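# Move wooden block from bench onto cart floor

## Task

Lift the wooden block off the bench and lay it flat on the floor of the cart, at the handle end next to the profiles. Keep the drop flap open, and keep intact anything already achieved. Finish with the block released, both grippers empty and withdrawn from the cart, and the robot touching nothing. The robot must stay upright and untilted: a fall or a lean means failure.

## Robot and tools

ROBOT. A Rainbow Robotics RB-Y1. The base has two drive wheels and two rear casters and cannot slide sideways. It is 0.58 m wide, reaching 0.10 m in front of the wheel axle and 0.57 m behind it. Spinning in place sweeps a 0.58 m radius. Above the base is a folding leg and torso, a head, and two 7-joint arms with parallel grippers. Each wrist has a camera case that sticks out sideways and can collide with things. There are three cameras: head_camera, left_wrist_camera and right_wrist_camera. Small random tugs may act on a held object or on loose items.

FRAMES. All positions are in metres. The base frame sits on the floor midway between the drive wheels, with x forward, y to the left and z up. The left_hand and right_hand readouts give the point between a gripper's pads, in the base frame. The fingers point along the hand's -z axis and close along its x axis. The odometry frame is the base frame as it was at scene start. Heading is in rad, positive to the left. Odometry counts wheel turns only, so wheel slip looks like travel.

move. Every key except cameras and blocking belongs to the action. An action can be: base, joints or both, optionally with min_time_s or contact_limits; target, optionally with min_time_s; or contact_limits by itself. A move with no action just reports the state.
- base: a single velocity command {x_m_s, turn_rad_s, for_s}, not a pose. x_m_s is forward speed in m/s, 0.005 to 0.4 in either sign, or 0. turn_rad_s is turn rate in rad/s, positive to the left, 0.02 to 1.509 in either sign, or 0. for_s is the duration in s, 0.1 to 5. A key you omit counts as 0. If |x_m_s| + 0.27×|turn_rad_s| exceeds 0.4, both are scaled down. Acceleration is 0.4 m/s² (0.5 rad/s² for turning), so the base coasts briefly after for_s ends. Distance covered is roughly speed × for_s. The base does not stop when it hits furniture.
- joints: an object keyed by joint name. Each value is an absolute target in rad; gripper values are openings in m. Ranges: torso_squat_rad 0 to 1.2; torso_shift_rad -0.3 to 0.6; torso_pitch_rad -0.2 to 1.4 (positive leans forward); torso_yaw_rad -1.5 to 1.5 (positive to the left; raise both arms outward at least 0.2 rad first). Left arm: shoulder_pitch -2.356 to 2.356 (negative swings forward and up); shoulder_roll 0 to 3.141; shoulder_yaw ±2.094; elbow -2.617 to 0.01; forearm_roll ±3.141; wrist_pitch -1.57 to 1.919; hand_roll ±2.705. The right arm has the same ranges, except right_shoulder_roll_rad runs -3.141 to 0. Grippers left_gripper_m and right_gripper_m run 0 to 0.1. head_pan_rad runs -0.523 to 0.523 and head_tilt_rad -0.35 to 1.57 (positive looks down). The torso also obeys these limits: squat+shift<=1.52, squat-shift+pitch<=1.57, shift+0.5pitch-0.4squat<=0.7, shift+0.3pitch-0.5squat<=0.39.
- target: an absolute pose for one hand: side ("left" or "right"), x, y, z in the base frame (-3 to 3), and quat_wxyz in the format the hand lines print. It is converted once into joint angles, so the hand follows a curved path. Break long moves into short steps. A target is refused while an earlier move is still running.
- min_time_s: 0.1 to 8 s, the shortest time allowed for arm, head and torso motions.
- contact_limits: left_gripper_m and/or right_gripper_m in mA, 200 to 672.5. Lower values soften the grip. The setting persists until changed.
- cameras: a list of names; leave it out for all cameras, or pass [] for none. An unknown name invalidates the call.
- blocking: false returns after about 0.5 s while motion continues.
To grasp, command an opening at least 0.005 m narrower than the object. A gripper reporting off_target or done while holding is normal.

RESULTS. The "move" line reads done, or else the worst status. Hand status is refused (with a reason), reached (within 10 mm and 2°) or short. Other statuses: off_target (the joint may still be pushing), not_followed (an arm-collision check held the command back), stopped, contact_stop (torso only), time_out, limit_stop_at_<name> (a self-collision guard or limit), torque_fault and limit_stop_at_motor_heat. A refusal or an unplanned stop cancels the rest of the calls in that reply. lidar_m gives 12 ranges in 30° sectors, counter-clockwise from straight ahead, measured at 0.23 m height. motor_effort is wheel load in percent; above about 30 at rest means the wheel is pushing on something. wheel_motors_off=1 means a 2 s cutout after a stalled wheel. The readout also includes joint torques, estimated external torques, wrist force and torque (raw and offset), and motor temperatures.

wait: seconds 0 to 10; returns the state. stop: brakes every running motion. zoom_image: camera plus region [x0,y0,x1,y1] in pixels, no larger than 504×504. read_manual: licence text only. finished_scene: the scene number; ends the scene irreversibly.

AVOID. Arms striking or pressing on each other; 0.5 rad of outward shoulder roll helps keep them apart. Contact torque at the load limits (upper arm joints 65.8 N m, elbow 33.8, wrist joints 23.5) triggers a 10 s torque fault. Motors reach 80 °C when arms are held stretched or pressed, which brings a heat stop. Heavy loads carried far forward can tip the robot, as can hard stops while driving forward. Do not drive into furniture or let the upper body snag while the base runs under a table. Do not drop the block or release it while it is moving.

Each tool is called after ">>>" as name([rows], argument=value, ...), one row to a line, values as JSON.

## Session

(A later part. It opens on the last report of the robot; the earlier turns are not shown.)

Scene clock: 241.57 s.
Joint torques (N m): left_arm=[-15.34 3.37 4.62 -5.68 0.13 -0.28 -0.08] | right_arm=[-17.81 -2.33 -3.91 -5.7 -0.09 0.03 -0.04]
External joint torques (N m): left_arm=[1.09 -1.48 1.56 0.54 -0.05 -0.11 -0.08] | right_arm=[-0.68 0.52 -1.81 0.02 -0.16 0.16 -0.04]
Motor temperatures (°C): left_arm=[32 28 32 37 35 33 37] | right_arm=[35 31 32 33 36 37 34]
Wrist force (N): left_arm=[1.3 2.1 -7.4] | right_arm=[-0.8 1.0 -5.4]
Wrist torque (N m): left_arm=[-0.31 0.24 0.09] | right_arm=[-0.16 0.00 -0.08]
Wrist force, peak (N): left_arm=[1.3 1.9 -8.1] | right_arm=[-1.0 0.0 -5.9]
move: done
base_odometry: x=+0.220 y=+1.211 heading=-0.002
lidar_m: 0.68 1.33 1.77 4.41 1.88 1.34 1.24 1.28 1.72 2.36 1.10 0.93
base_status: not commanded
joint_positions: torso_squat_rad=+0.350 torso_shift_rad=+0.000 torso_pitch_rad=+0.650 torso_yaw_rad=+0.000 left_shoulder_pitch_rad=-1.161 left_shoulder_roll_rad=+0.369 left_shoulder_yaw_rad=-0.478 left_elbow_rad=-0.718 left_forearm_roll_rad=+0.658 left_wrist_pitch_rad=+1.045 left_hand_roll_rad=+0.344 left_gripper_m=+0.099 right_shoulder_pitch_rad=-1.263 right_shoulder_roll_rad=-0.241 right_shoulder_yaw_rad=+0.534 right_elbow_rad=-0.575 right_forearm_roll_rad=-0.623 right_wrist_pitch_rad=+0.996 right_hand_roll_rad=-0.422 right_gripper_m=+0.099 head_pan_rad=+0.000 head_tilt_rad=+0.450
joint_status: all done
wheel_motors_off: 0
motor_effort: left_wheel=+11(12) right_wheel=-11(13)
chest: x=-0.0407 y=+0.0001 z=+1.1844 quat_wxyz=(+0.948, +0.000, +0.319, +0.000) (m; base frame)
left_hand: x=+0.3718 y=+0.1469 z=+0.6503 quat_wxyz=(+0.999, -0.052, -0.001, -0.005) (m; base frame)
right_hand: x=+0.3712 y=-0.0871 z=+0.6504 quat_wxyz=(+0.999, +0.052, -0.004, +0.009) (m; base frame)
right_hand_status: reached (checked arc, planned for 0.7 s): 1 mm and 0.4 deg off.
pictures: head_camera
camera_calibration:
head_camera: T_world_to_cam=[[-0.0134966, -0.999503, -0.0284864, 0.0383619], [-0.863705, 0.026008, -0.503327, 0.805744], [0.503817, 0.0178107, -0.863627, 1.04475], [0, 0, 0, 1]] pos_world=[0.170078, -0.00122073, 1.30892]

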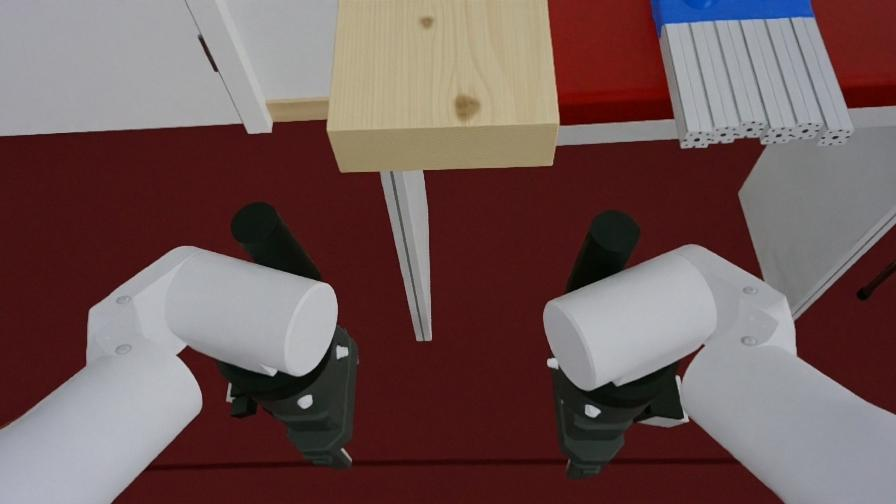

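>>> move(joints={"torso_squat_rad":0.35,"torso_pitch_rad":0.85,"left_shoulder_roll_rad":0.6,"right_shoulder_roll_rad":-0.6,"left_elbow_rad":-1.6,"right_elbow_rad":-1.6,"left_shoulder_pitch_rad":-1.05,"right_shoulder_pitch_rad":-1.05,"left_shoulder_yaw_rad":-0.4,"right_shoulder_yaw_rad":0.4,"left_wrist_pitch_rad":1.5,"right_wrist_pitch_rad":1.5,"left_hand_roll_rad":0.6,"right_hand_roll_rad":-0.6}, cameras=[])

>>> move(target={"side":"left","x":0.338,"y":0.147,"z":0.785,"quat_wxyz":[0.9986,-0.0523,0,-0.005]}, min_time_s=1, cameras=[])

>>> move(target={"side":"right","x":0.338,"y":-0.087,"z":0.785,"quat_wxyz":[0.9986,0.0523,0,0.0095]}, min_time_s=1, cameras=[])

>>> move(target={"side":"left","x":0.338,"y":0.147,"z":0.743,"quat_wxyz":[0.9986,-0.0523,0,-0.005]}, min_time_s=0.5, cameras=[])

>>> move(target={"side":"right","x":0.338,"y":-0.087,"z":0.743,"quat_wxyz":[0.9986,0.0523,0,0.0095]}, min_time_s=0.5, cameras=[])

>>> move(target={"side":"left","x":0.338,"y":0.147,"z":0.71,"quat_wxyz":[0.9986,-0.0523,0,-0.005]}, min_time_s=0.5, cameras=[])

>>> move(target={"side":"right","x":0.338,"y":-0.087,"z":0.71,"quat_wxyz":[0.9986,0.0523,0,0.0095]}, min_time_s=0.5, cameras=[])

>>> move(target={"side":"left","x":0.338,"y":0.147,"z":0.675,"quat_wxyz":[0.9986,-0.0523,0,-0.005]}, min_time_s=0.5, cameras=[])

>>> move(target={"side":"right","x":0.338,"y":-0.087,"z":0.675,"quat_wxyz":[0.9986,0.0523,0,0.0095]}, min_time_s=0.5, cameras=["head_camera"])

>>> move(target={"side":"left","x":0.338,"y":0.147,"z":0.64,"quat_wxyz":[0.9986,-0.0523,0,-0.005]}, min_time_s=0.5, cameras=[])

>>> move(target={"side":"right","x":0.338,"y":-0.087,"z":0.64,"quat_wxyz":[0.9986,0.0523,0,0.0095]}, min_time_s=0.5, cameras=[])

>>> move(target={"side":"left","x":0.338,"y":0.147,"z":0.61,"quat_wxyz":[0.9986,-0.0523,0,-0.005]}, min_time_s=0.5, cameras=[])

>>> move(target={"side":"right","x":0.338,"y":-0.087,"z":0.61,"quat_wxyz":[0.9986,0.0523,0,0.0095]}, min_time_s=0.5, cameras=["head_camera"])

Scene clock: 265.27 s.
Joint torques (N m): left_arm=[-11.63 3.73 6.69 -7.63 0.43 -0.62 0.06] | right_arm=[-12.01 -5.02 -5.8 -8.14 -0.13 -0.22 0.06]
External joint torques (N m): left_arm=[0.85 -1.29 1.54 0.22 0.1 -0.41 0.06] | right_arm=[0.11 0.55 -0.9 -0.75 -0.14 -0.07 0.06]
Motor temperatures (°C): left_arm=[32 28 32 36 35 33 37] | right_arm=[35 30 32 32 36 37 34]
Wrist force (N): left_arm=[1.7 1.4 -7.2] | right_arm=[-0.4 0.8 -5.1]
Wrist torque (N m): left_arm=[-0.28 0.30 0.07] | right_arm=[-0.11 0.07 -0.08]
Wrist force, peak (N): left_arm=[1.1 2.3 -8.5] | right_arm=[-1.1 0.7 -6.2]
move: done
base_odometry: x=+0.220 y=+1.211 heading=-0.002
lidar_m: 0.67 1.33 1.78 4.41 1.89 1.33 1.24 1.28 1.73 2.37 1.09 0.92
base_status: not commanded
joint_positions: torso_squat_rad=+0.350 torso_shift_rad=+0.000 torso_pitch_rad=+0.850 torso_yaw_rad=+0.000 left_shoulder_pitch_rad=-1.050 left_shoulder_roll_rad=+0.600 left_shoulder_yaw_rad=-0.400 left_elbow_rad=-1.600 left_forearm_roll_rad=+0.658 left_wrist_pitch_rad=+1.500 left_hand_roll_rad=+0.600 left_gripper_m=+0.099 right_shoulder_pitch_rad=-1.050 right_shoulder_roll_rad=-0.600 right_shoulder_yaw_rad=+0.400 right_elbow_rad=-1.600 right_forearm_roll_rad=-0.623 right_wrist_pitch_rad=+1.500 right_hand_roll_rad=-0.600 right_gripper_m=+0.099 head_pan_rad=+0.000 head_tilt_rad=+0.450
joint_status: all done
wheel_motors_off: 0
motor_effort: left_wheel=+9(14) right_wheel=-10(13)
chest: x=+0.0045 y=+0.0001 z=+1.1423 quat_wxyz=(+0.911, +0.000, +0.412, +0.000) (m; base frame)
left_hand: x=+0.3665 y=+0.1262 z=+0.6982 quat_wxyz=(+0.996, -0.081, +0.017, -0.033) (m; base frame)
right_hand: x=+0.3714 y=-0.1324 z=+0.6971 quat_wxyz=(+0.997, +0.067, +0.007, +0.034) (m; base frame)
pictures: none
No camera images: "cameras" was empty.

Scene clock: 266.60 s.
Joint torques (N m): left_arm=[-9.39 4.63 7.23 -7.06 0.29 -0.56 0.06] | right_arm=[-11.9 -5.03 -5.78 -7.97 -0.08 -0.17 -0.15]
External joint torques (N m): left_arm=[1.34 -1.23 1.44 0.23 0.13 -0.34 0.06] | right_arm=[0.23 0.55 -0.87 -0.58 -0.09 -0.01 -0.15]
Motor temperatures (°C): left_arm=[32 28 32 36 35 33 37] | right_arm=[35 30 32 32 36 37 34]
Wrist force (N): left_arm=[0.9 1.9 -7.8] | right_arm=[-0.9 0.4 -5.1]
Wrist torque (N m): left_arm=[-0.36 0.20 0.12] | right_arm=[-0.05 0.01 -0.09]
Wrist force, peak (N): left_arm=[1.6 2.1 -8.5] | right_arm=[-0.2 0.7 -5.8]
move: done
base_odometry: x=+0.220 y=+1.211 heading=-0.002
lidar_m: 0.68 1.33 1.76 4.41 1.89 1.34 1.24 1.26 1.73 2.35 1.10 0.93
base_status: not commanded
joint_positions: torso_squat_rad=+0.350 torso_shift_rad=+0.000 torso_pitch_rad=+0.850 torso_yaw_rad=+0.000 left_shoulder_pitch_rad=-0.983 left_shoulder_roll_rad=+0.730 left_shoulder_yaw_rad=-0.348 left_elbow_rad=-2.039 left_forearm_roll_rad=+0.705 left_wrist_pitch_rad=+1.774 left_hand_roll_rad=+0.854 left_gripper_m=+0.099 right_shoulder_pitch_rad=-1.050 right_shoulder_roll_rad=-0.600 right_shoulder_yaw_rad=+0.400 right_elbow_rad=-1.600 right_forearm_roll_rad=-0.623 right_wrist_pitch_rad=+1.500 right_hand_roll_rad=-0.600 right_gripper_m=+0.099 head_pan_rad=+0.000 head_tilt_rad=+0.450
joint_status: all done
wheel_motors_off: 0
motor_effort: left_wheel=+8(9) right_wheel=-10(11)
chest: x=+0.0045 y=+0.0001 z=+1.1423 quat_wxyz=(+0.911, +0.000, +0.412, +0.000) (m; base frame)
left_hand: x=+0.3382 y=+0.1470 z=+0.7847 quat_wxyz=(+0.999, -0.052, +0.000, -0.005) (m; base frame)
left_hand_status: reached (checked arc, planned for 1.0 s): 0 mm and 0.0 deg off.
right_hand: x=+0.3714 y=-0.1324 z=+0.6971 quat_wxyz=(+0.997, +0.067, +0.007, +0.034) (m; base frame)
pictures: none
No camera images: "cameras" was empty.

Scene clock: 267.93 s.
Joint torques (N m): left_arm=[-9.65 4.34 7.37 -7.09 0.3 -0.57 0.05] | right_arm=[-13.33 -1.83 -3.97 -8.05 0.22 -0.25 0.05]
External joint torques (N m): left_arm=[1.08 -1.52 1.57 0.2 0.14 -0.34 0.05] | right_arm=[-1.39 1.66 0.82 -0.74 0.12 -0.07 0.04]
Motor temperatures (°C): left_arm=[32 28 32 36 35 33 37] | right_arm=[35 30 32 32 36 37 34]
Wrist force (N): left_arm=[0.6 1.6 -8.1] | right_arm=[-0.9 0.9 -5.0]
Wrist torque (N m): left_arm=[-0.29 0.14 0.07] | right_arm=[-0.11 0.01 -0.07]
Wrist force, peak (N): left_arm=[0.6 1.6 -8.1] | right_arm=[-0.3 0.6 -5.9]
move: done
base_odometry: x=+0.220 y=+1.211 heading=-0.002
lidar_m: 0.68 1.33 1.78 4.41 1.89 1.34 1.23 1.28 1.72 2.36 1.10 0.93
base_status: not commanded
joint_positions: torso_squat_rad=+0.350 torso_shift_rad=+0.000 torso_pitch_rad=+0.850 torso_yaw_rad=+0.000 left_shoulder_pitch_rad=-0.983 left_shoulder_roll_rad=+0.730 left_shoulder_yaw_rad=-0.348 left_elbow_rad=-2.039 left_forearm_roll_rad=+0.705 left_wrist_pitch_rad=+1.774 left_hand_roll_rad=+0.854 left_gripper_m=+0.099 right_shoulder_pitch_rad=-1.093 right_shoulder_roll_rad=-0.579 right_shoulder_yaw_rad=+0.455 right_elbow_rad=-1.972 right_forearm_roll_rad=-0.604 right_wrist_pitch_rad=+1.829 right_hand_roll_rad=-0.921 right_gripper_m=+0.099 head_pan_rad=+0.000 head_tilt_rad=+0.450
joint_status: all done
wheel_motors_off: 0
motor_effort: left_wheel=+9(9) right_wheel=-9(11)
chest: x=+0.0045 y=+0.0001 z=+1.1423 quat_wxyz=(+0.911, +0.000, +0.412, +0.000) (m; base frame)
left_hand: x=+0.3382 y=+0.1470 z=+0.7847 quat_wxyz=(+0.999, -0.052, +0.000, -0.005) (m; base frame)
right_hand: x=+0.3382 y=-0.0873 z=+0.7845 quat_wxyz=(+0.999, +0.052, +0.000, +0.009) (m; base frame)
right_hand_status: reached (checked arc, planned for 1.0 s): 1 mm and 0.0 deg off.
pictures: none
No camera images: "cameras" was empty.

Scene clock: 268.77 s.
Joint torques (N m): left_arm=[-9.72 4.05 6.17 -7.22 -0.03 -0.52 -0.22] | right_arm=[-13.21 -1.99 -3.74 -7.8 0.16 -0.21 0.02]
External joint torques (N m): left_arm=[0.7 -1.52 0.63 0.46 -0.2 -0.3 -0.22] | right_arm=[-1.26 1.5 1.05 -0.5 0.06 -0.03 0.02]
Motor temperatures (°C): left_arm=[31 28 32 36 35 33 37] | right_arm=[35 30 32 32 36 37 34]
Wrist force (N): left_arm=[1.4 1.8 -7.4] | right_arm=[-0.5 1.3 -5.4]
Wrist torque (N m): left_arm=[-0.34 0.26 0.06] | right_arm=[-0.16 0.08 -0.06]
Wrist force, peak (N): left_arm=[1.3 2.0 -8.5] | right_arm=[-0.5 1.1 -5.7]
move: done
base_odometry: x=+0.220 y=+1.211 heading=-0.002
lidar_m: 0.68 1.32 1.77 4.40 1.87 1.34 1.24 1.28 1.72 2.36 1.09 0.93
base_status: not commanded
joint_positions: torso_squat_rad=+0.350 torso_shift_rad=+0.000 torso_pitch_rad=+0.850 torso_yaw_rad=+0.000 left_shoulder_pitch_rad=-0.948 left_shoulder_roll_rad=+0.700 left_shoulder_yaw_rad=-0.389 left_elbow_rad=-1.923 left_forearm_roll_rad=+0.639 left_wrist_pitch_rad=+1.647 left_hand_roll_rad=+0.795 left_gripper_m=+0.099 right_shoulder_pitch_rad=-1.093 right_shoulder_roll_rad=-0.579 right_shoulder_yaw_rad=+0.455 right_elbow_rad=-1.972 right_forearm_roll_rad=-0.604 right_wrist_pitch_rad=+1.829 right_hand_roll_rad=-0.921 right_gripper_m=+0.099 head_pan_rad=+0.000 head_tilt_rad=+0.450
joint_status: all done
wheel_motors_off: 0
motor_effort: left_wheel=+9(9) right_wheel=-11(11)
chest: x=+0.0045 y=+0.0001 z=+1.1423 quat_wxyz=(+0.911, +0.000, +0.412, +0.000) (m; base frame)
left_hand: x=+0.3379 y=+0.1471 z=+0.7433 quat_wxyz=(+0.999, -0.052, +0.000, -0.005) (m; base frame)
left_hand_status: reached (checked arc, planned for 0.5 s): 0 mm and 0.0 deg off.
right_hand: x=+0.3382 y=-0.0872 z=+0.7846 quat_wxyz=(+0.999, +0.052, +0.000, +0.009) (m; base frame)
pictures: none
No camera images: "cameras" was empty.

Scene clock: 269.60 s.
Joint torques (N m): left_arm=[-10.04 4.14 5.99 -7.26 0.01 -0.53 -0.23] | right_arm=[-11.58 -1.69 -4.01 -8.33 0.09 0 0.19]
External joint torques (N m): left_arm=[0.39 -1.43 0.45 0.42 -0.16 -0.32 -0.23] | right_arm=[-0.02 1.58 0.58 -0.71 -0.01 0.17 0.19]
Motor temperatures (°C): left_arm=[31 28 32 36 35 33 37] | right_arm=[35 30 32 32 36 37 34]
Wrist force (N): left_arm=[1.4 1.6 -7.2] | right_arm=[-0.7 0.9 -5.2]
Wrist torque (N m): left_arm=[-0.30 0.26 0.10] | right_arm=[-0.11 0.03 -0.06]
Wrist force, peak (N): left_arm=[1.0 2.1 -8.4] | right_arm=[-1.6 0.9 -5.9]
move: done
base_odometry: x=+0.220 y=+1.211 heading=-0.002
lidar_m: 0.67 1.34 1.78 4.40 1.88 1.33 1.24 1.28 1.71 2.35 1.09 0.94
base_status: not commanded
joint_positions: torso_squat_rad=+0.350 torso_shift_rad=+0.000 torso_pitch_rad=+0.850 torso_yaw_rad=+0.000 left_shoulder_pitch_rad=-0.948 left_shoulder_roll_rad=+0.700 left_shoulder_yaw_rad=-0.389 left_elbow_rad=-1.923 left_forearm_roll_rad=+0.639 left_wrist_pitch_rad=+1.647 left_hand_roll_rad=+0.795 left_gripper_m=+0.099 right_shoulder_pitch_rad=-1.054 right_shoulder_roll_rad=-0.562 right_shoulder_yaw_rad=+0.490 right_elbow_rad=-1.856 right_forearm_roll_rad=-0.548 right_wrist_pitch_rad=+1.694 right_hand_roll_rad=-0.869 right_gripper_m=+0.099 head_pan_rad=+0.000 head_tilt_rad=+0.450
joint_status: all done
wheel_motors_off: 0
motor_effort: left_wheel=+7(9) right_wheel=-10(11)
chest: x=+0.0045 y=+0.0001 z=+1.1423 quat_wxyz=(+0.911, +0.000, +0.412, +0.000) (m; base frame)
left_hand: x=+0.3379 y=+0.1471 z=+0.7433 quat_wxyz=(+0.999, -0.052, +0.000, -0.005) (m; base frame)
right_hand: x=+0.3379 y=-0.0873 z=+0.7433 quat_wxyz=(+0.999, +0.052, +0.000, +0.009) (m; base frame)
right_hand_status: reached (checked arc, planned for 0.5 s): 0 mm and 0.0 deg off.
pictures: none
No camera images: "cameras" was empty.

Scene clock: 270.43 s.
Joint torques (N m): left_arm=[-9.49 3.37 5.79 -7.22 0.01 -0.48 -0.2] | right_arm=[-11.36 -1.92 -3.88 -8.05 0.18 0.03 0.16]
External joint torques (N m): left_arm=[0.82 -1.93 0.51 0.62 -0.17 -0.27 -0.2] | right_arm=[0.2 1.34 0.71 -0.43 0.08 0.2 0.16]
Motor temperatures (°C): left_arm=[31 28 32 36 35 33 37] | right_arm=[35 30 32 32 36 37 34]
Wrist force (N): left_arm=[0.7 1.9 -8.0] | right_arm=[-0.3 0.8 -5.3]
Wrist torque (N m): left_arm=[-0.31 0.24 0.12] | right_arm=[-0.10 0.07 -0.08]
Wrist force, peak (N): left_arm=[0.2 1.4 -8.7] | right_arm=[-0.3 0.7 -5.9]
move: done
base_odometry: x=+0.220 y=+1.211 heading=-0.002
lidar_m: 0.68 1.32 1.78 4.41 1.87 1.34 1.24 1.29 1.71 2.35 1.09 0.94
base_status: not commanded
joint_positions: torso_squat_rad=+0.350 torso_shift_rad=+0.000 torso_pitch_rad=+0.850 torso_yaw_rad=+0.000 left_shoulder_pitch_rad=-0.935 left_shoulder_roll_rad=+0.669 left_shoulder_yaw_rad=-0.417 left_elbow_rad=-1.812 left_forearm_roll_rad=+0.597 left_wrist_pitch_rad=+1.545 left_hand_roll_rad=+0.749 left_gripper_m=+0.099 right_shoulder_pitch_rad=-1.054 right_shoulder_roll_rad=-0.562 right_shoulder_yaw_rad=+0.490 right_elbow_rad=-1.856 right_forearm_roll_rad=-0.548 right_wrist_pitch_rad=+1.694 right_hand_roll_rad=-0.869 right_gripper_m=+0.099 head_pan_rad=+0.000 head_tilt_rad=+0.450
joint_status: all done
wheel_motors_off: 0
motor_effort: left_wheel=+9(10) right_wheel=-9(12)
chest: x=+0.0045 y=+0.0001 z=+1.1423 quat_wxyz=(+0.911, +0.000, +0.412, +0.000) (m; base frame)
left_hand: x=+0.3380 y=+0.1471 z=+0.7103 quat_wxyz=(+0.999, -0.052, +0.000, -0.005) (m; base frame)
left_hand_status: reached (checked arc, planned for 0.5 s): 0 mm and 0.0 deg off.
right_hand: x=+0.3379 y=-0.0873 z=+0.7433 quat_wxyz=(+0.999, +0.052, +0.000, +0.009) (m; base frame)
pictures: none
No camera images: "cameras" was empty.

Scene clock: 271.27 s.
Joint torques (N m): left_arm=[-9.86 3.75 5.57 -7.47 0.1 -0.65 -0.15] | right_arm=[-11.04 -1.4 -3.81 -8.11 0.1 -0.06 0.08]
External joint torques (N m): left_arm=[0.44 -1.55 0.3 0.36 -0.08 -0.44 -0.14] | right_arm=[0.34 1.65 0.54 -0.38 0 0.11 0.08]
Motor temperatures (°C): left_arm=[31 28 32 36 35 33 37] | right_arm=[35 30 32 31 36 37 34]
Wrist force (N): left_arm=[0.5 1.9 -7.5] | right_arm=[-1.0 0.8 -5.6]
Wrist torque (N m): left_arm=[-0.34 0.19 0.15] | right_arm=[-0.08 0.01 -0.09]
Wrist force, peak (N): left_arm=[1.8 1.9 -8.3] | right_arm=[-1.4 1.9 -6.3]
move: done
base_odometry: x=+0.220 y=+1.211 heading=-0.002
lidar_m: 0.68 1.33 1.76 4.42 1.88 1.35 1.24 1.28 1.72 2.35 1.09 0.94
base_status: not commanded
joint_positions: torso_squat_rad=+0.350 torso_shift_rad=+0.000 torso_pitch_rad=+0.850 torso_yaw_rad=+0.000 left_shoulder_pitch_rad=-0.935 left_shoulder_roll_rad=+0.669 left_shoulder_yaw_rad=-0.417 left_elbow_rad=-1.812 left_forearm_roll_rad=+0.597 left_wrist_pitch_rad=+1.545 left_hand_roll_rad=+0.749 left_gripper_m=+0.099 right_shoulder_pitch_rad=-1.037 right_shoulder_roll_rad=-0.539 right_shoulder_yaw_rad=+0.513 right_elbow_rad=-1.745 right_forearm_roll_rad=-0.512 right_wrist_pitch_rad=+1.585 right_hand_roll_rad=-0.828 right_gripper_m=+0.099 head_pan_rad=+0.000 head_tilt_rad=+0.450
joint_status: all done
wheel_motors_off: 0
motor_effort: left_wheel=+9(10) right_wheel=-9(10)
chest: x=+0.0045 y=+0.0001 z=+1.1423 quat_wxyz=(+0.911, +0.000, +0.412, +0.000) (m; base frame)
left_hand: x=+0.3380 y=+0.1471 z=+0.7102 quat_wxyz=(+0.999, -0.052, +0.000, -0.005) (m; base frame)
right_hand: x=+0.3380 y=-0.0872 z=+0.7102 quat_wxyz=(+0.999, +0.052, +0.000, +0.009) (m; base frame)
right_hand_status: reached (checked arc, planned for 0.5 s): 0 mm and 0.0 deg off.
pictures: none
No camera images: "cameras" was empty.

Scene clock: 272.10 s.
Joint torques (N m): left_arm=[-9.83 3.36 5.1 -7.18 0.09 -0.42 -0.1] | right_arm=[-11.16 -1.73 -3.7 -8.23 0.09 -0.07 0.25]
External joint torques (N m): left_arm=[0.44 -1.64 0.18 0.68 -0.09 -0.21 -0.1] | right_arm=[0.23 1.31 0.66 -0.5 0 0.09 0.25]
Motor temperatures (°C): left_arm=[31 28 32 36 35 33 37] | right_arm=[35 30 32 31 36 37 34]
Wrist force (N): left_arm=[0.8 2.2 -8.5] | right_arm=[-1.0 0.7 -4.9]
Wrist torque (N m): left_arm=[-0.35 0.20 0.09] | right_arm=[-0.10 0.03 -0.08]
Wrist force, peak (N): left_arm=[0.8 2.2 -8.5] | right_arm=[-1.1 0.5 -6.2]
move: done
base_odometry: x=+0.220 y=+1.211 heading=-0.002
lidar_m: 0.68 1.33 1.78 4.42 1.87 1.35 1.24 1.29 1.71 2.36 1.10 0.94
base_status: not commanded
joint_positions: torso_squat_rad=+0.350 torso_shift_rad=+0.000 torso_pitch_rad=+0.850 torso_yaw_rad=+0.000 left_shoulder_pitch_rad=-0.933 left_shoulder_roll_rad=+0.630 left_shoulder_yaw_rad=-0.442 left_elbow_rad=-1.679 left_forearm_roll_rad=+0.561 left_wrist_pitch_rad=+1.435 left_hand_roll_rad=+0.700 left_gripper_m=+0.099 right_shoulder_pitch_rad=-1.037 right_shoulder_roll_rad=-0.539 right_shoulder_yaw_rad=+0.513 right_elbow_rad=-1.745 right_forearm_roll_rad=-0.512 right_wrist_pitch_rad=+1.585 right_hand_roll_rad=-0.828 right_gripper_m=+0.099 head_pan_rad=+0.000 head_tilt_rad=+0.450
joint_status: all done
wheel_motors_off: 0
motor_effort: left_wheel=+10(11) right_wheel=-7(11)
chest: x=+0.0045 y=+0.0001 z=+1.1423 quat_wxyz=(+0.911, +0.000, +0.412, +0.000) (m; base frame)
left_hand: x=+0.3379 y=+0.1471 z=+0.6754 quat_wxyz=(+0.999, -0.052, +0.000, -0.005) (m; base frame)
left_hand_status: reached (checked arc, planned for 0.5 s): 0 mm and 0.0 deg off.
right_hand: x=+0.3380 y=-0.0872 z=+0.7102 quat_wxyz=(+0.999, +0.052, +0.000, +0.009) (m; base frame)
pictures: none
No camera images: "cameras" was empty.

Scene clock: 272.93 s.
Joint torques (N m): left_arm=[-9.68 3.69 5.11 -7.33 -0.04 -0.53 -0.11] | right_arm=[-11.49 -1.11 -3.5 -8.24 0.14 0.1 0.06]
External joint torques (N m): left_arm=[0.59 -1.32 0.19 0.53 -0.22 -0.33 -0.11] | right_arm=[-0.21 1.66 0.53 -0.52 0.05 0.26 0.06]
Motor temperatures (°C): left_arm=[31 28 32 36 35 33 37] | right_arm=[35 30 32 31 36 37 34]
Wrist force (N): left_arm=[1.7 1.6 -8.0] | right_arm=[-1.1 0.8 -5.5]
Wrist torque (N m): left_arm=[-0.29 0.29 0.05] | right_arm=[-0.08 0.04 -0.03]
Wrist force, peak (N): left_arm=[0.8 1.9 -8.4] | right_arm=[-0.5 1.7 -6.3]
move: done
base_odometry: x=+0.220 y=+1.211 heading=-0.002
lidar_m: 0.67 1.34 1.76 4.42 1.87 1.34 1.24 1.28 1.70 2.35 1.09 0.94
base_status: not commanded
joint_positions: torso_squat_rad=+0.350 torso_shift_rad=+0.000 torso_pitch_rad=+0.850 torso_yaw_rad=+0.000 left_shoulder_pitch_rad=-0.933 left_shoulder_roll_rad=+0.630 left_shoulder_yaw_rad=-0.442 left_elbow_rad=-1.679 left_forearm_roll_rad=+0.561 left_wrist_pitch_rad=+1.435 left_hand_roll_rad=+0.700 left_gripper_m=+0.099 right_shoulder_pitch_rad=-1.030 right_shoulder_roll_rad=-0.509 right_shoulder_yaw_rad=+0.533 right_elbow_rad=-1.612 right_forearm_roll_rad=-0.482 right_wrist_pitch_rad=+1.467 right_hand_roll_rad=-0.784 right_gripper_m=+0.099 head_pan_rad=+0.000 head_tilt_rad=+0.450
joint_status: all done
wheel_motors_off: 0
motor_effort: left_wheel=+9(10) right_wheel=-8(10)
chest: x=+0.0045 y=+0.0001 z=+1.1423 quat_wxyz=(+0.911, +0.000, +0.412, +0.000) (m; base frame)
left_hand: x=+0.3379 y=+0.1471 z=+0.6753 quat_wxyz=(+0.999, -0.052, +0.000, -0.005) (m; base frame)
right_hand: x=+0.3379 y=-0.0873 z=+0.6753 quat_wxyz=(+0.999, +0.052, +0.000, +0.009) (m; base frame)
right_hand_status: reached (checked arc, planned for 0.5 s): 0 mm and 0.0 deg off.
pictures: head_camera
camera_calibration:
head_camera: T_world_to_cam=[[-0.018909, -0.999503, -0.0252282, 0.0340713], [-0.946483, 0.026026, -0.321702, 0.616495], [0.322198, 0.017795, -0.946505, 1.08109], [0, 0, 0, 1]] pos_world=[0.235822, -0.00122846, 1.22244]

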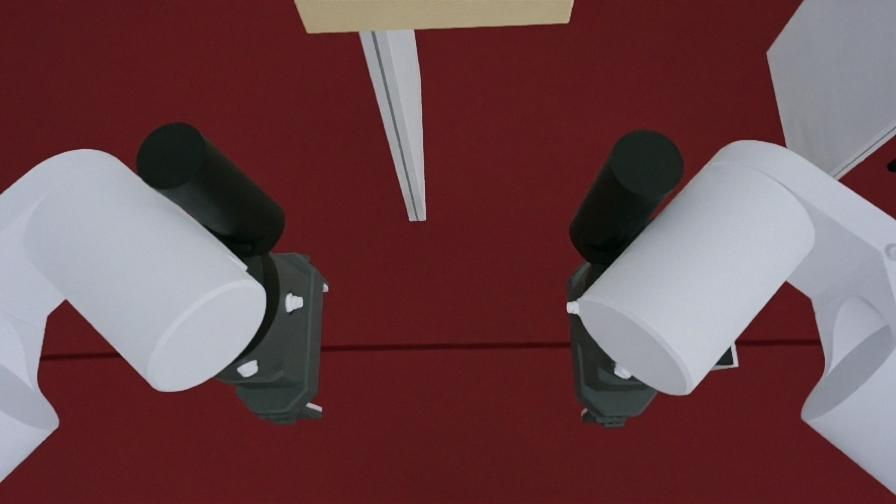

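Scene clock: 273.93 s.
Joint torques (N m): left_arm=[-9.87 3.21 4.99 -7.05 -0.05 -0.38 -0.2] | right_arm=[-11.54 -1.52 -3.6 -8.45 0.13 -0.04 0.2]
External joint torques (N m): left_arm=[0.46 -1.45 0.49 0.67 -0.23 -0.18 -0.19] | right_arm=[-0.25 1.25 0.43 -0.73 0.04 0.12 0.19]
Motor temperatures (°C): left_arm=[31 28 32 36 35 33 37] | right_arm=[35 30 32 31 36 37 34]
Wrist force (N): left_arm=[1.1 2.2 -7.2] | right_arm=[-0.2 1.5 -5.4]
Wrist torque (N m): left_arm=[-0.34 0.22 0.13] | right_arm=[-0.19 0.09 -0.07]
Wrist force, peak (N): left_arm=[1.4 2.0 -8.5] | right_arm=[-1.0 0.6 -5.8]
move: done
base_odometry: x=+0.220 y=+1.211 heading=-0.002
lidar_m: 0.68 1.33 1.78 4.42 1.88 1.32 1.25 1.28 1.71 2.36 1.10 0.94
base_status: not commanded
joint_positions: torso_squat_rad=+0.350 torso_shift_rad=+0.000 torso_pitch_rad=+0.850 torso_yaw_rad=+0.000 left_shoulder_pitch_rad=-0.944 left_shoulder_roll_rad=+0.585 left_shoulder_yaw_rad=-0.462 left_elbow_rad=-1.526 left_forearm_roll_rad=+0.534 left_wrist_pitch_rad=+1.321 left_hand_roll_rad=+0.648 left_gripper_m=+0.099 right_shoulder_pitch_rad=-1.030 right_shoulder_roll_rad=-0.509 right_shoulder_yaw_rad=+0.533 right_elbow_rad=-1.612 right_forearm_roll_rad=-0.482 right_wrist_pitch_rad=+1.467 right_hand_roll_rad=-0.784 right_gripper_m=+0.099 head_pan_rad=+0.000 head_tilt_rad=+0.450
joint_status: all done
wheel_motors_off: 0
motor_effort: left_wheel=+9(10) right_wheel=-10(10)
chest: x=+0.0045 y=+0.0001 z=+1.1423 quat_wxyz=(+0.911, +0.000, +0.412, +0.000) (m; base frame)
left_hand: x=+0.3378 y=+0.1471 z=+0.6405 quat_wxyz=(+0.999, -0.052, +0.000, -0.005) (m; base frame)
left_hand_status: reached (checked arc, planned for 0.5 s): 1 mm and 0.0 deg off.
right_hand: x=+0.3378 y=-0.0873 z=+0.6753 quat_wxyz=(+0.999, +0.052, +0.000, +0.009) (m; base frame)
pictures: none
No camera images: "cameras" was empty.

Scene clock: 274.77 s.
Joint torques (N m): left_arm=[-9.92 3.56 5.05 -7.16 -0.09 -0.52 -0.36] | right_arm=[-12.24 -1 -3.15 -7.89 0.06 -0.05 0.08]
External joint torques (N m): left_arm=[0.41 -1.11 0.56 0.56 -0.27 -0.32 -0.36] | right_arm=[-0.94 1.45 0.49 -0.34 -0.02 0.1 0.08]
Motor temperatures (°C): left_arm=[31 28 31 36 35 33 37] | right_arm=[35 30 32 31 36 37 34]
Wrist force (N): left_arm=[1.5 2.1 -6.7] | right_arm=[-0.4 1.2 -5.2]
Wrist torque (N m): left_arm=[-0.33 0.28 0.11] | right_arm=[-0.16 0.08 -0.08]
Wrist force, peak (N): left_arm=[0.8 0.8 -8.4] | right_arm=[-0.9 0.0 -6.3]
move: done
base_odometry: x=+0.220 y=+1.211 heading=-0.002
lidar_m: 0.68 1.33 1.77 4.41 1.87 1.34 1.24 1.29 1.70 2.35 1.09 0.94
base_status: not commanded
joint_positions: torso_squat_rad=+0.350 torso_shift_rad=+0.000 torso_pitch_rad=+0.850 torso_yaw_rad=+0.000 left_shoulder_pitch_rad=-0.944 left_shoulder_roll_rad=+0.585 left_shoulder_yaw_rad=-0.462 left_elbow_rad=-1.526 left_forearm_roll_rad=+0.534 left_wrist_pitch_rad=+1.321 left_hand_roll_rad=+0.648 left_gripper_m=+0.099 right_shoulder_pitch_rad=-1.036 right_shoulder_roll_rad=-0.469 right_shoulder_yaw_rad=+0.547 right_elbow_rad=-1.457 right_forearm_roll_rad=-0.459 right_wrist_pitch_rad=+1.345 right_hand_roll_rad=-0.738 right_gripper_m=+0.099 head_pan_rad=+0.000 head_tilt_rad=+0.450
joint_status: all done
wheel_motors_off: 0
motor_effort: left_wheel=+8(9) right_wheel=-10(12)
chest: x=+0.0045 y=+0.0001 z=+1.1423 quat_wxyz=(+0.911, +0.000, +0.412, +0.000) (m; base frame)
left_hand: x=+0.3378 y=+0.1471 z=+0.6405 quat_wxyz=(+0.999, -0.052, +0.000, -0.005) (m; base frame)
right_hand: x=+0.3376 y=-0.0874 z=+0.6404 quat_wxyz=(+0.999, +0.052, +0.000, +0.009) (m; base frame)
right_hand_status: reached (checked arc, planned for 0.5 s): 1 mm and 0.0 deg off.
pictures: none
No camera images: "cameras" was empty.

Scene clock: 275.67 s.
Joint torques (N m): left_arm=[-9.91 2.98 4.19 -6.77 -0.02 -0.44 -0.27] | right_arm=[-12.5 -0.8 -2.82 -8.08 0.03 0.02 -0.02]
External joint torques (N m): left_arm=[0.58 -1.37 0.13 0.69 -0.19 -0.24 -0.27] | right_arm=[-1.2 1.65 0.83 -0.53 -0.05 0.18 -0.02]
Motor temperatures (°C): left_arm=[31 28 31 36 34 33 37] | right_arm=[35 30 32 31 36 37 34]
Wrist force (N): left_arm=[1.2 2.6 -7.3] | right_arm=[0.0 0.8 -5.4]
Wrist torque (N m): left_arm=[-0.36 0.24 0.08] | right_arm=[-0.10 0.14 -0.05]
Wrist force, peak (N): left_arm=[0.5 1.6 -8.9] | right_arm=[-0.3 1.0 -5.9]
move: done
base_odometry: x=+0.220 y=+1.211 heading=-0.002
lidar_m: 0.69 1.33 1.77 4.42 1.86 1.34 1.25 1.27 1.73 2.35 1.09 0.93
base_status: not commanded
joint_positions: torso_squat_rad=+0.350 torso_shift_rad=+0.000 torso_pitch_rad=+0.850 torso_yaw_rad=+0.000 left_shoulder_pitch_rad=-0.965 left_shoulder_roll_rad=+0.540 left_shoulder_yaw_rad=-0.474 left_elbow_rad=-1.374 left_forearm_roll_rad=+0.519 left_wrist_pitch_rad=+1.218 left_hand_roll_rad=+0.599 left_gripper_m=+0.099 right_shoulder_pitch_rad=-1.036 right_shoulder_roll_rad=-0.469 right_shoulder_yaw_rad=+0.547 right_elbow_rad=-1.457 right_forearm_roll_rad=-0.459 right_wrist_pitch_rad=+1.345 right_hand_roll_rad=-0.738 right_gripper_m=+0.099 head_pan_rad=+0.000 head_tilt_rad=+0.450
joint_status: all done
wheel_motors_off: 0
motor_effort: left_wheel=+8(9) right_wheel=-10(12)
chest: x=+0.0045 y=+0.0001 z=+1.1423 quat_wxyz=(+0.911, +0.000, +0.412, +0.000) (m; base frame)
left_hand: x=+0.3378 y=+0.1471 z=+0.6105 quat_wxyz=(+0.999, -0.052, +0.000, -0.005) (m; base frame)
left_hand_status: reached (checked arc, planned for 0.5 s): 1 mm and 0.0 deg off.
right_hand: x=+0.3376 y=-0.0874 z=+0.6404 quat_wxyz=(+0.999, +0.052, +0.000, +0.009) (m; base frame)
pictures: none
No camera images: "cameras" was empty.

Scene clock: 276.57 s.
Joint torques (N m): left_arm=[-10.19 3.05 4.13 -7.03 -0.02 -0.45 -0.22] | right_arm=[-12.54 -0.96 -2.36 -7.35 0.02 0.03 0.09]
External joint torques (N m): left_arm=[0.3 -1.31 0.07 0.44 -0.19 -0.26 -0.22] | right_arm=[-1.11 1.17 0.88 -0.08 -0.06 0.18 0.09]
Motor temperatures (°C): left_arm=[31 28 31 36 34 33 37] | right_arm=[35 30 32 31 36 37 34]
Wrist force (N): left_arm=[1.4 2.0 -8.0] | right_arm=[-0.7 1.0 -5.2]
Wrist torque (N m): left_arm=[-0.34 0.30 0.12] | right_arm=[-0.14 0.04 -0.09]
Wrist force, peak (N): left_arm=[0.9 2.1 -8.2] | right_arm=[-0.3 1.9 -5.4]
move: done
base_odometry: x=+0.220 y=+1.211 heading=-0.002
lidar_m: 0.68 1.33 1.79 4.42 1.88 1.34 1.24 1.28 1.72 2.36 1.09 0.93
base_status: not commanded
joint_positions: torso_squat_rad=+0.350 torso_shift_rad=+0.000 torso_pitch_rad=+0.850 torso_yaw_rad=+0.000 left_shoulder_pitch_rad=-0.965 left_shoulder_roll_rad=+0.540 left_shoulder_yaw_rad=-0.474 left_elbow_rad=-1.374 left_forearm_roll_rad=+0.519 left_wrist_pitch_rad=+1.218 left_hand_roll_rad=+0.599 left_gripper_m=+0.099 right_shoulder_pitch_rad=-1.055 right_shoulder_roll_rad=-0.428 right_shoulder_yaw_rad=+0.555 right_elbow_rad=-1.300 right_forearm_roll_rad=-0.447 right_wrist_pitch_rad=+1.234 right_hand_roll_rad=-0.693 right_gripper_m=+0.099 head_pan_rad=+0.000 head_tilt_rad=+0.450
joint_status: all done
wheel_motors_off: 0
motor_effort: left_wheel=+9(9) right_wheel=-10(12)
chest: x=+0.0045 y=+0.0001 z=+1.1423 quat_wxyz=(+0.911, +0.000, +0.412, +0.000) (m; base frame)
left_hand: x=+0.3378 y=+0.1471 z=+0.6105 quat_wxyz=(+0.999, -0.052, +0.000, -0.005) (m; base frame)
right_hand: x=+0.3376 y=-0.0873 z=+0.6104 quat_wxyz=(+0.999, +0.052, +0.000, +0.009) (m; base frame)
right_hand_status: reached (checked arc, planned for 0.5 s): 1 mm and 0.0 deg off.
pictures: head_camera
camera_calibration:
head_camera: T_world_to_cam=[[-0.0188993, -0.999503, -0.0252302, 0.0340794], [-0.946481, 0.0260176, -0.321708, 0.616502], [0.322205, 0.0177998, -0.946503, 1.08109], [0, 0, 0, 1]] pos_world=[0.235821, -0.00122049, 1.22244]

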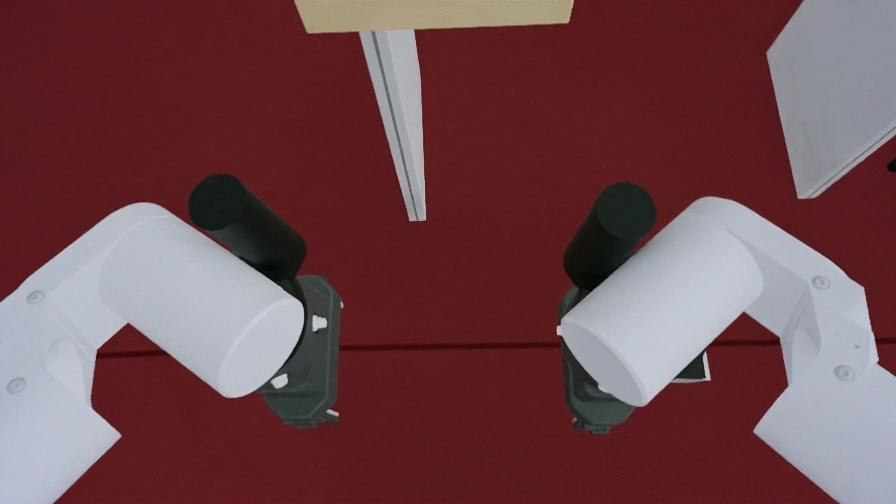

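>>> move(cameras=["head_camera"])

Scene clock: 296.93 s.
Joint torques (N m): left_arm=[-9.94 3.2 4.26 -7.03 0.07 -0.48 -0.22] | right_arm=[-13.18 -1.05 -2.63 -7.58 0.03 -0.02 0.08]
External joint torques (N m): left_arm=[0.55 -1.15 0.2 0.44 -0.11 -0.28 -0.22] | right_arm=[-1.75 1.09 0.61 -0.31 -0.05 0.14 0.08]
Motor temperatures (°C): left_arm=[31 28 31 36 34 32 37] | right_arm=[34 30 32 31 35 37 34]
Wrist force (N): left_arm=[1.4 2.3 -8.2] | right_arm=[-0.3 0.9 -5.2]
Wrist torque (N m): left_arm=[-0.34 0.28 0.06] | right_arm=[-0.12 0.11 -0.09]
Wrist force, peak (N): left_arm=[1.4 2.3 -8.2] | right_arm=[-0.4 1.1 -6.0]
base_odometry: x=+0.220 y=+1.211 heading=-0.002
lidar_m: 0.68 1.33 1.77 4.42 1.88 1.34 1.23 1.29 1.73 2.36 1.10 0.93
base_status: not commanded
joint_positions: torso_squat_rad=+0.350 torso_shift_rad=+0.000 torso_pitch_rad=+0.850 torso_yaw_rad=+0.000 left_shoulder_pitch_rad=-0.965 left_shoulder_roll_rad=+0.540 left_shoulder_yaw_rad=-0.474 left_elbow_rad=-1.374 left_forearm_roll_rad=+0.519 left_wrist_pitch_rad=+1.218 left_hand_roll_rad=+0.599 left_gripper_m=+0.099 right_shoulder_pitch_rad=-1.055 right_shoulder_roll_rad=-0.428 right_shoulder_yaw_rad=+0.555 right_elbow_rad=-1.300 right_forearm_roll_rad=-0.447 right_wrist_pitch_rad=+1.234 right_hand_roll_rad=-0.693 right_gripper_m=+0.099 head_pan_rad=+0.000 head_tilt_rad=+0.450
joint_status: all done
wheel_motors_off: 0
motor_effort: left_wheel=+9(9) right_wheel=-10(12)
chest: x=+0.0045 y=+0.0001 z=+1.1423 quat_wxyz=(+0.911, +0.000, +0.412, +0.000) (m; base frame)
left_hand: x=+0.3378 y=+0.1471 z=+0.6105 quat_wxyz=(+0.999, -0.052, +0.000, -0.005) (m; base frame)
right_hand: x=+0.3376 y=-0.0873 z=+0.6104 quat_wxyz=(+0.999, +0.052, +0.000, +0.009) (m; base frame)
right_hand_status: reached (checked arc, planned for 0.5 s): 1 mm and 0.0 deg off.
pictures: head_camera
camera_calibration:
head_camera: T_world_to_cam=[[-0.0188994, -0.999503, -0.0252303, 0.0340795], [-0.946481, 0.0260177, -0.321708, 0.616502], [0.322205, 0.0177999, -0.946503, 1.08109], [0, 0, 0, 1]] pos_world=[0.235821, -0.0012206, 1.22244]

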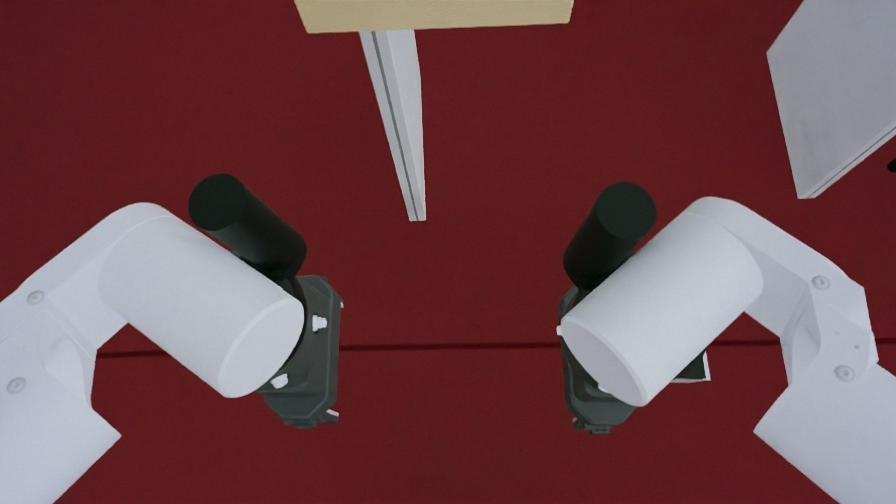

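>>> move(joints={"left_shoulder_pitch_rad":-1.2,"left_shoulder_roll_rad":0.9,"left_shoulder_yaw_rad":-1.0,"left_elbow_rad":-1.37,"right_shoulder_pitch_rad":-1.2,"right_shoulder_roll_rad":-0.9,"right_shoulder_yaw_rad":1.0,"right_elbow_rad":-1.37}, cameras=[])

>>> move(joints={"left_shoulder_pitch_rad":-1.51,"left_shoulder_roll_rad":0.676,"left_shoulder_yaw_rad":-1.45,"left_elbow_rad":-1.37,"right_shoulder_pitch_rad":-1.51,"right_shoulder_roll_rad":-0.676,"right_shoulder_yaw_rad":1.45,"right_elbow_rad":-1.37}, cameras=["head_camera"])

Scene clock: 302.60 s.
Joint torques (N m): left_arm=[-10.55 6.92 6.22 -3.96 -0.41 0.15 -0.15] | right_arm=[-12.61 -8.82 -5.03 -4.36 0.62 0.47 0.17]
External joint torques (N m): left_arm=[1.4 -2.57 0.07 -0.01 0.04 -0.21 -0.16] | right_arm=[-0.78 1.1 0.92 -0.79 -0.13 0.03 0.17]
Motor temperatures (°C): left_arm=[31 28 31 36 34 32 37] | right_arm=[34 30 32 31 35 36 34]
Wrist force (N): left_arm=[1.5 -0.3 -6.9] | right_arm=[-0.8 3.5 -4.8]
Wrist torque (N m): left_arm=[-0.21 0.27 0.10] | right_arm=[-0.21 -0.01 -0.07]
Wrist force, peak (N): left_arm=[1.2 1.9 -8.5] | right_arm=[-1.3 3.7 -5.7]
move: done
base_odometry: x=+0.220 y=+1.211 heading=-0.002
lidar_m: 0.68 1.33 1.77 4.42 1.88 1.35 1.24 1.28 1.71 2.36 1.10 0.93
base_status: not commanded
joint_positions: torso_squat_rad=+0.350 torso_shift_rad=+0.000 torso_pitch_rad=+0.850 torso_yaw_rad=+0.000 left_shoulder_pitch_rad=-1.200 left_shoulder_roll_rad=+0.900 left_shoulder_yaw_rad=-1.000 left_elbow_rad=-1.370 left_forearm_roll_rad=+0.519 left_wrist_pitch_rad=+1.218 left_hand_roll_rad=+0.599 left_gripper_m=+0.099 right_shoulder_pitch_rad=-1.200 right_shoulder_roll_rad=-0.900 right_shoulder_yaw_rad=+1.000 right_elbow_rad=-1.370 right_forearm_roll_rad=-0.447 right_wrist_pitch_rad=+1.234 right_hand_roll_rad=-0.693 right_gripper_m=+0.099 head_pan_rad=+0.000 head_tilt_rad=+0.450
joint_status: all done
wheel_motors_off: 0
motor_effort: left_wheel=+8(11) right_wheel=-11(12)
chest: x=+0.0045 y=+0.0000 z=+1.1423 quat_wxyz=(+0.911, +0.000, +0.412, +0.000) (m; base frame)
left_hand: x=+0.3729 y=+0.2891 z=+0.6272 quat_wxyz=(+0.964, +0.169, -0.018, -0.206) (m; base frame)
right_hand: x=+0.3838 y=-0.2992 z=+0.6323 quat_wxyz=(+0.964, -0.196, -0.044, +0.174) (m; base frame)
pictures: none
No camera images: "cameras" was empty.

Scene clock: 303.67 s.
Joint torques (N m): left_arm=[-12.88 3.32 6.41 -3.49 -0.53 0.24 -0.11] | right_arm=[-14.99 -4.88 -5.32 -3.38 0.69 0.73 0.03]
External joint torques (N m): left_arm=[1.81 -0.39 0.22 0.55 -0.07 -0.1 -0.11] | right_arm=[-0.16 -0.71 0.65 0.27 -0.07 0.32 0.03]
Motor temperatures (°C): left_arm=[31 28 31 36 34 32 37] | right_arm=[34 30 32 31 35 36 34]
Wrist force (N): left_arm=[0.8 -0.2 -7.5] | right_arm=[-0.7 3.8 -5.1]
Wrist torque (N m): left_arm=[-0.22 0.20 0.10] | right_arm=[-0.27 0.02 -0.10]
Wrist force, peak (N): left_arm=[0.3 0.6 -8.5] | right_arm=[-0.8 4.4 -5.3]
move: done
base_odometry: x=+0.220 y=+1.211 heading=-0.002
lidar_m: 0.68 1.33 1.76 4.42 1.88 1.35 1.23 1.29 1.71 2.35 1.10 0.94
base_status: not commanded
joint_positions: torso_squat_rad=+0.350 torso_shift_rad=+0.000 torso_pitch_rad=+0.850 torso_yaw_rad=+0.000 left_shoulder_pitch_rad=-1.510 left_shoulder_roll_rad=+0.676 left_shoulder_yaw_rad=-1.450 left_elbow_rad=-1.370 left_forearm_roll_rad=+0.519 left_wrist_pitch_rad=+1.218 left_hand_roll_rad=+0.599 left_gripper_m=+0.099 right_shoulder_pitch_rad=-1.510 right_shoulder_roll_rad=-0.676 right_shoulder_yaw_rad=+1.450 right_elbow_rad=-1.370 right_forearm_roll_rad=-0.447 right_wrist_pitch_rad=+1.234 right_hand_roll_rad=-0.693 right_gripper_m=+0.099 head_pan_rad=+0.000 head_tilt_rad=+0.450
joint_status: all done
wheel_motors_off: 0
motor_effort: left_wheel=+8(9) right_wheel=-10(12)
chest: x=+0.0044 y=+0.0000 z=+1.1423 quat_wxyz=(+0.911, +0.000, +0.412, +0.000) (m; base frame)
left_hand: x=+0.3701 y=+0.1336 z=+0.6281 quat_wxyz=(+0.888, +0.155, -0.060, -0.428) (m; base frame)
right_hand: x=+0.3844 y=-0.1374 z=+0.6332 quat_wxyz=(+0.897, -0.175, -0.091, +0.396) (m; base frame)
pictures: head_camera
camera_calibration:
head_camera: T_world_to_cam=[[-0.018935, -0.999501, -0.0252802, 0.0340901], [-0.946463, 0.0260684, -0.321758, 0.616539], [0.322257, 0.0178343, -0.946484, 1.08108], [0, 0, 0, 1]] pos_world=[0.235791, -0.00127953, 1.22247]

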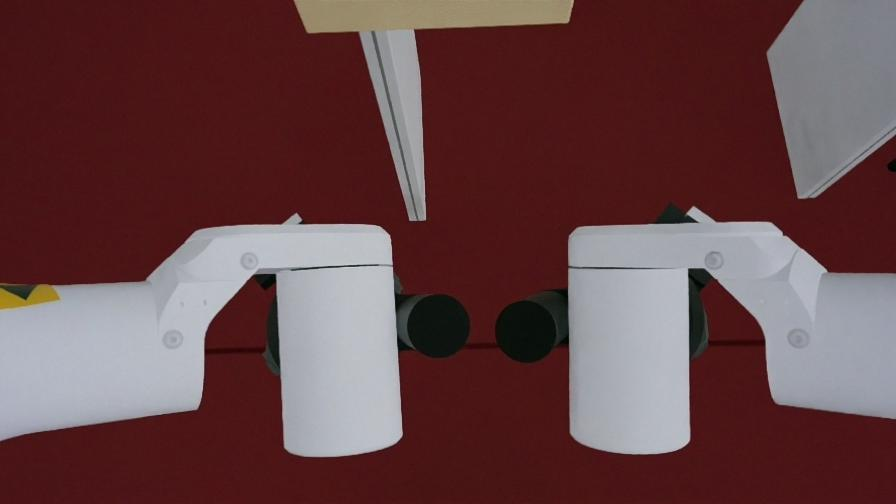

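>>> move(target={"side":"left","x":0.338,"y":0.147,"z":0.61,"quat_wxyz":[0.9986,-0.0523,0,-0.005]}, cameras=[])

>>> move(target={"side":"right","x":0.338,"y":-0.087,"z":0.61,"quat_wxyz":[0.9986,0.0523,0,0.0095]}, cameras=["head_camera"])

Scene clock: 305.73 s.
Joint torques (N m): left_arm=[-12.41 4.37 7.9 -4.94 -0.19 -0.43 -0.27] | right_arm=[-14.8 -4.94 -5.22 -3.63 0.47 0.52 0.11]
External joint torques (N m): left_arm=[0.17 -2.25 1.7 -0.07 -0.31 -0.2 -0.27] | right_arm=[0.03 -0.77 0.76 0.02 -0.28 0.1 0.11]
Motor temperatures (°C): left_arm=[31 28 31 36 34 32 37] | right_arm=[34 30 32 31 35 36 34]
Wrist force (N): left_arm=[1.3 1.8 -7.9] | right_arm=[-1.1 3.8 -4.9]
Wrist torque (N m): left_arm=[-0.31 0.22 0.11] | right_arm=[-0.30 0.00 -0.08]
Wrist force, peak (N): left_arm=[2.2 0.7 -8.5] | right_arm=[-0.3 3.9 -5.6]
move: done
base_odometry: x=+0.220 y=+1.211 heading=-0.002
lidar_m: 0.68 1.35 1.78 4.41 1.88 1.35 1.25 1.27 1.71 2.37 1.09 0.94
base_status: not commanded
joint_positions: torso_squat_rad=+0.350 torso_shift_rad=+0.000 torso_pitch_rad=+0.850 torso_yaw_rad=+0.000 left_shoulder_pitch_rad=-1.270 left_shoulder_roll_rad=+0.825 left_shoulder_yaw_rad=-1.112 left_elbow_rad=-1.370 left_forearm_roll_rad=+0.850 left_wrist_pitch_rad=+0.939 left_hand_roll_rad=+0.977 left_gripper_m=+0.099 right_shoulder_pitch_rad=-1.510 right_shoulder_roll_rad=-0.676 right_shoulder_yaw_rad=+1.450 right_elbow_rad=-1.370 right_forearm_roll_rad=-0.447 right_wrist_pitch_rad=+1.234 right_hand_roll_rad=-0.693 right_gripper_m=+0.099 head_pan_rad=+0.000 head_tilt_rad=+0.450
joint_status: all done
wheel_motors_off: 0
motor_effort: left_wheel=+9(9) right_wheel=-9(11)
chest: x=+0.0044 y=+0.0001 z=+1.1423 quat_wxyz=(+0.911, +0.000, +0.412, +0.000) (m; base frame)
left_hand: x=+0.3380 y=+0.1472 z=+0.6100 quat_wxyz=(+0.999, -0.052, +0.000, -0.005) (m; base frame)
left_hand_status: reached (checked arc, planned for 0.7 s): 0 mm and 0.0 deg off.
right_hand: x=+0.3845 y=-0.1374 z=+0.6332 quat_wxyz=(+0.897, -0.175, -0.091, +0.396) (m; base frame)
pictures: none
No camera images: "cameras" was empty.

Scene clock: 306.77 s.
Joint torques (N m): left_arm=[-11.83 4.77 7.61 -4.78 -0.09 -0.34 -0.11] | right_arm=[-13.88 -3.26 -6.24 -5.13 0.24 -0.03 0.29]
External joint torques (N m): left_arm=[0.75 -1.85 1.41 0.09 -0.2 -0.1 -0.11] | right_arm=[-0.3 1.08 -0.59 -0.08 0.12 0.16 0.29]
Motor temperatures (°C): left_arm=[31 28 31 36 34 32 37] | right_arm=[34 30 32 31 35 36 34]
Wrist force (N): left_arm=[0.5 2.1 -8.2] | right_arm=[-0.5 1.1 -5.2]
Wrist torque (N m): left_arm=[-0.32 0.14 0.11] | right_arm=[-0.15 0.04 -0.10]
Wrist force, peak (N): left_arm=[1.0 1.7 -8.9] | right_arm=[-1.5 3.3 -5.5]
move: done
base_odometry: x=+0.220 y=+1.211 heading=-0.002
lidar_m: 0.68 1.33 1.76 4.42 1.87 1.33 1.24 1.28 1.73 2.35 1.09 0.93
base_status: not commanded
joint_positions: torso_squat_rad=+0.350 torso_shift_rad=+0.000 torso_pitch_rad=+0.850 torso_yaw_rad=+0.000 left_shoulder_pitch_rad=-1.270 left_shoulder_roll_rad=+0.825 left_shoulder_yaw_rad=-1.112 left_elbow_rad=-1.370 left_forearm_roll_rad=+0.850 left_wrist_pitch_rad=+0.939 left_hand_roll_rad=+0.977 left_gripper_m=+0.099 right_shoulder_pitch_rad=-1.327 right_shoulder_roll_rad=-0.667 right_shoulder_yaw_rad=+1.118 right_elbow_rad=-1.295 right_forearm_roll_rad=-0.785 right_wrist_pitch_rad=+1.008 right_hand_roll_rad=-1.039 right_gripper_m=+0.099 head_pan_rad=+0.000 head_tilt_rad=+0.450
joint_status: all done
wheel_motors_off: 0
motor_effort: left_wheel=+8(10) right_wheel=-9(12)
chest: x=+0.0044 y=+0.0001 z=+1.1423 quat_wxyz=(+0.911, +0.000, +0.412, +0.000) (m; base frame)
left_hand: x=+0.3381 y=+0.1471 z=+0.6100 quat_wxyz=(+0.999, -0.052, +0.000, -0.005) (m; base frame)
right_hand: x=+0.3379 y=-0.0871 z=+0.6100 quat_wxyz=(+0.999, +0.052, +0.000, +0.009) (m; base frame)
right_hand_status: reached (checked arc, planned for 0.7 s): 0 mm and 0.0 deg off.
pictures: head_camera
camera_calibration:
head_camera: T_world_to_cam=[[-0.018918, -0.999502, -0.0252416, 0.034079], [-0.946466, 0.0260398, -0.321752, 0.616532], [0.322249, 0.0178034, -0.946487, 1.08108], [0, 0, 0, 1]] pos_world=[0.235793, -0.00123931, 1.22246]

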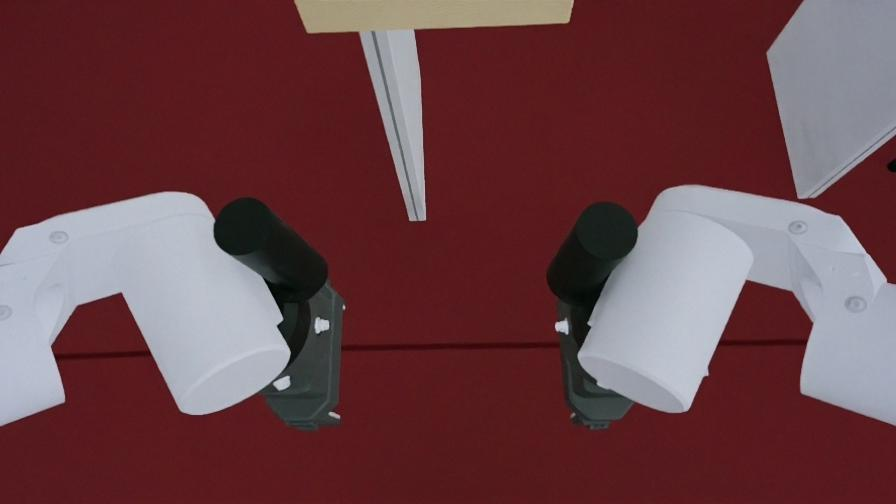

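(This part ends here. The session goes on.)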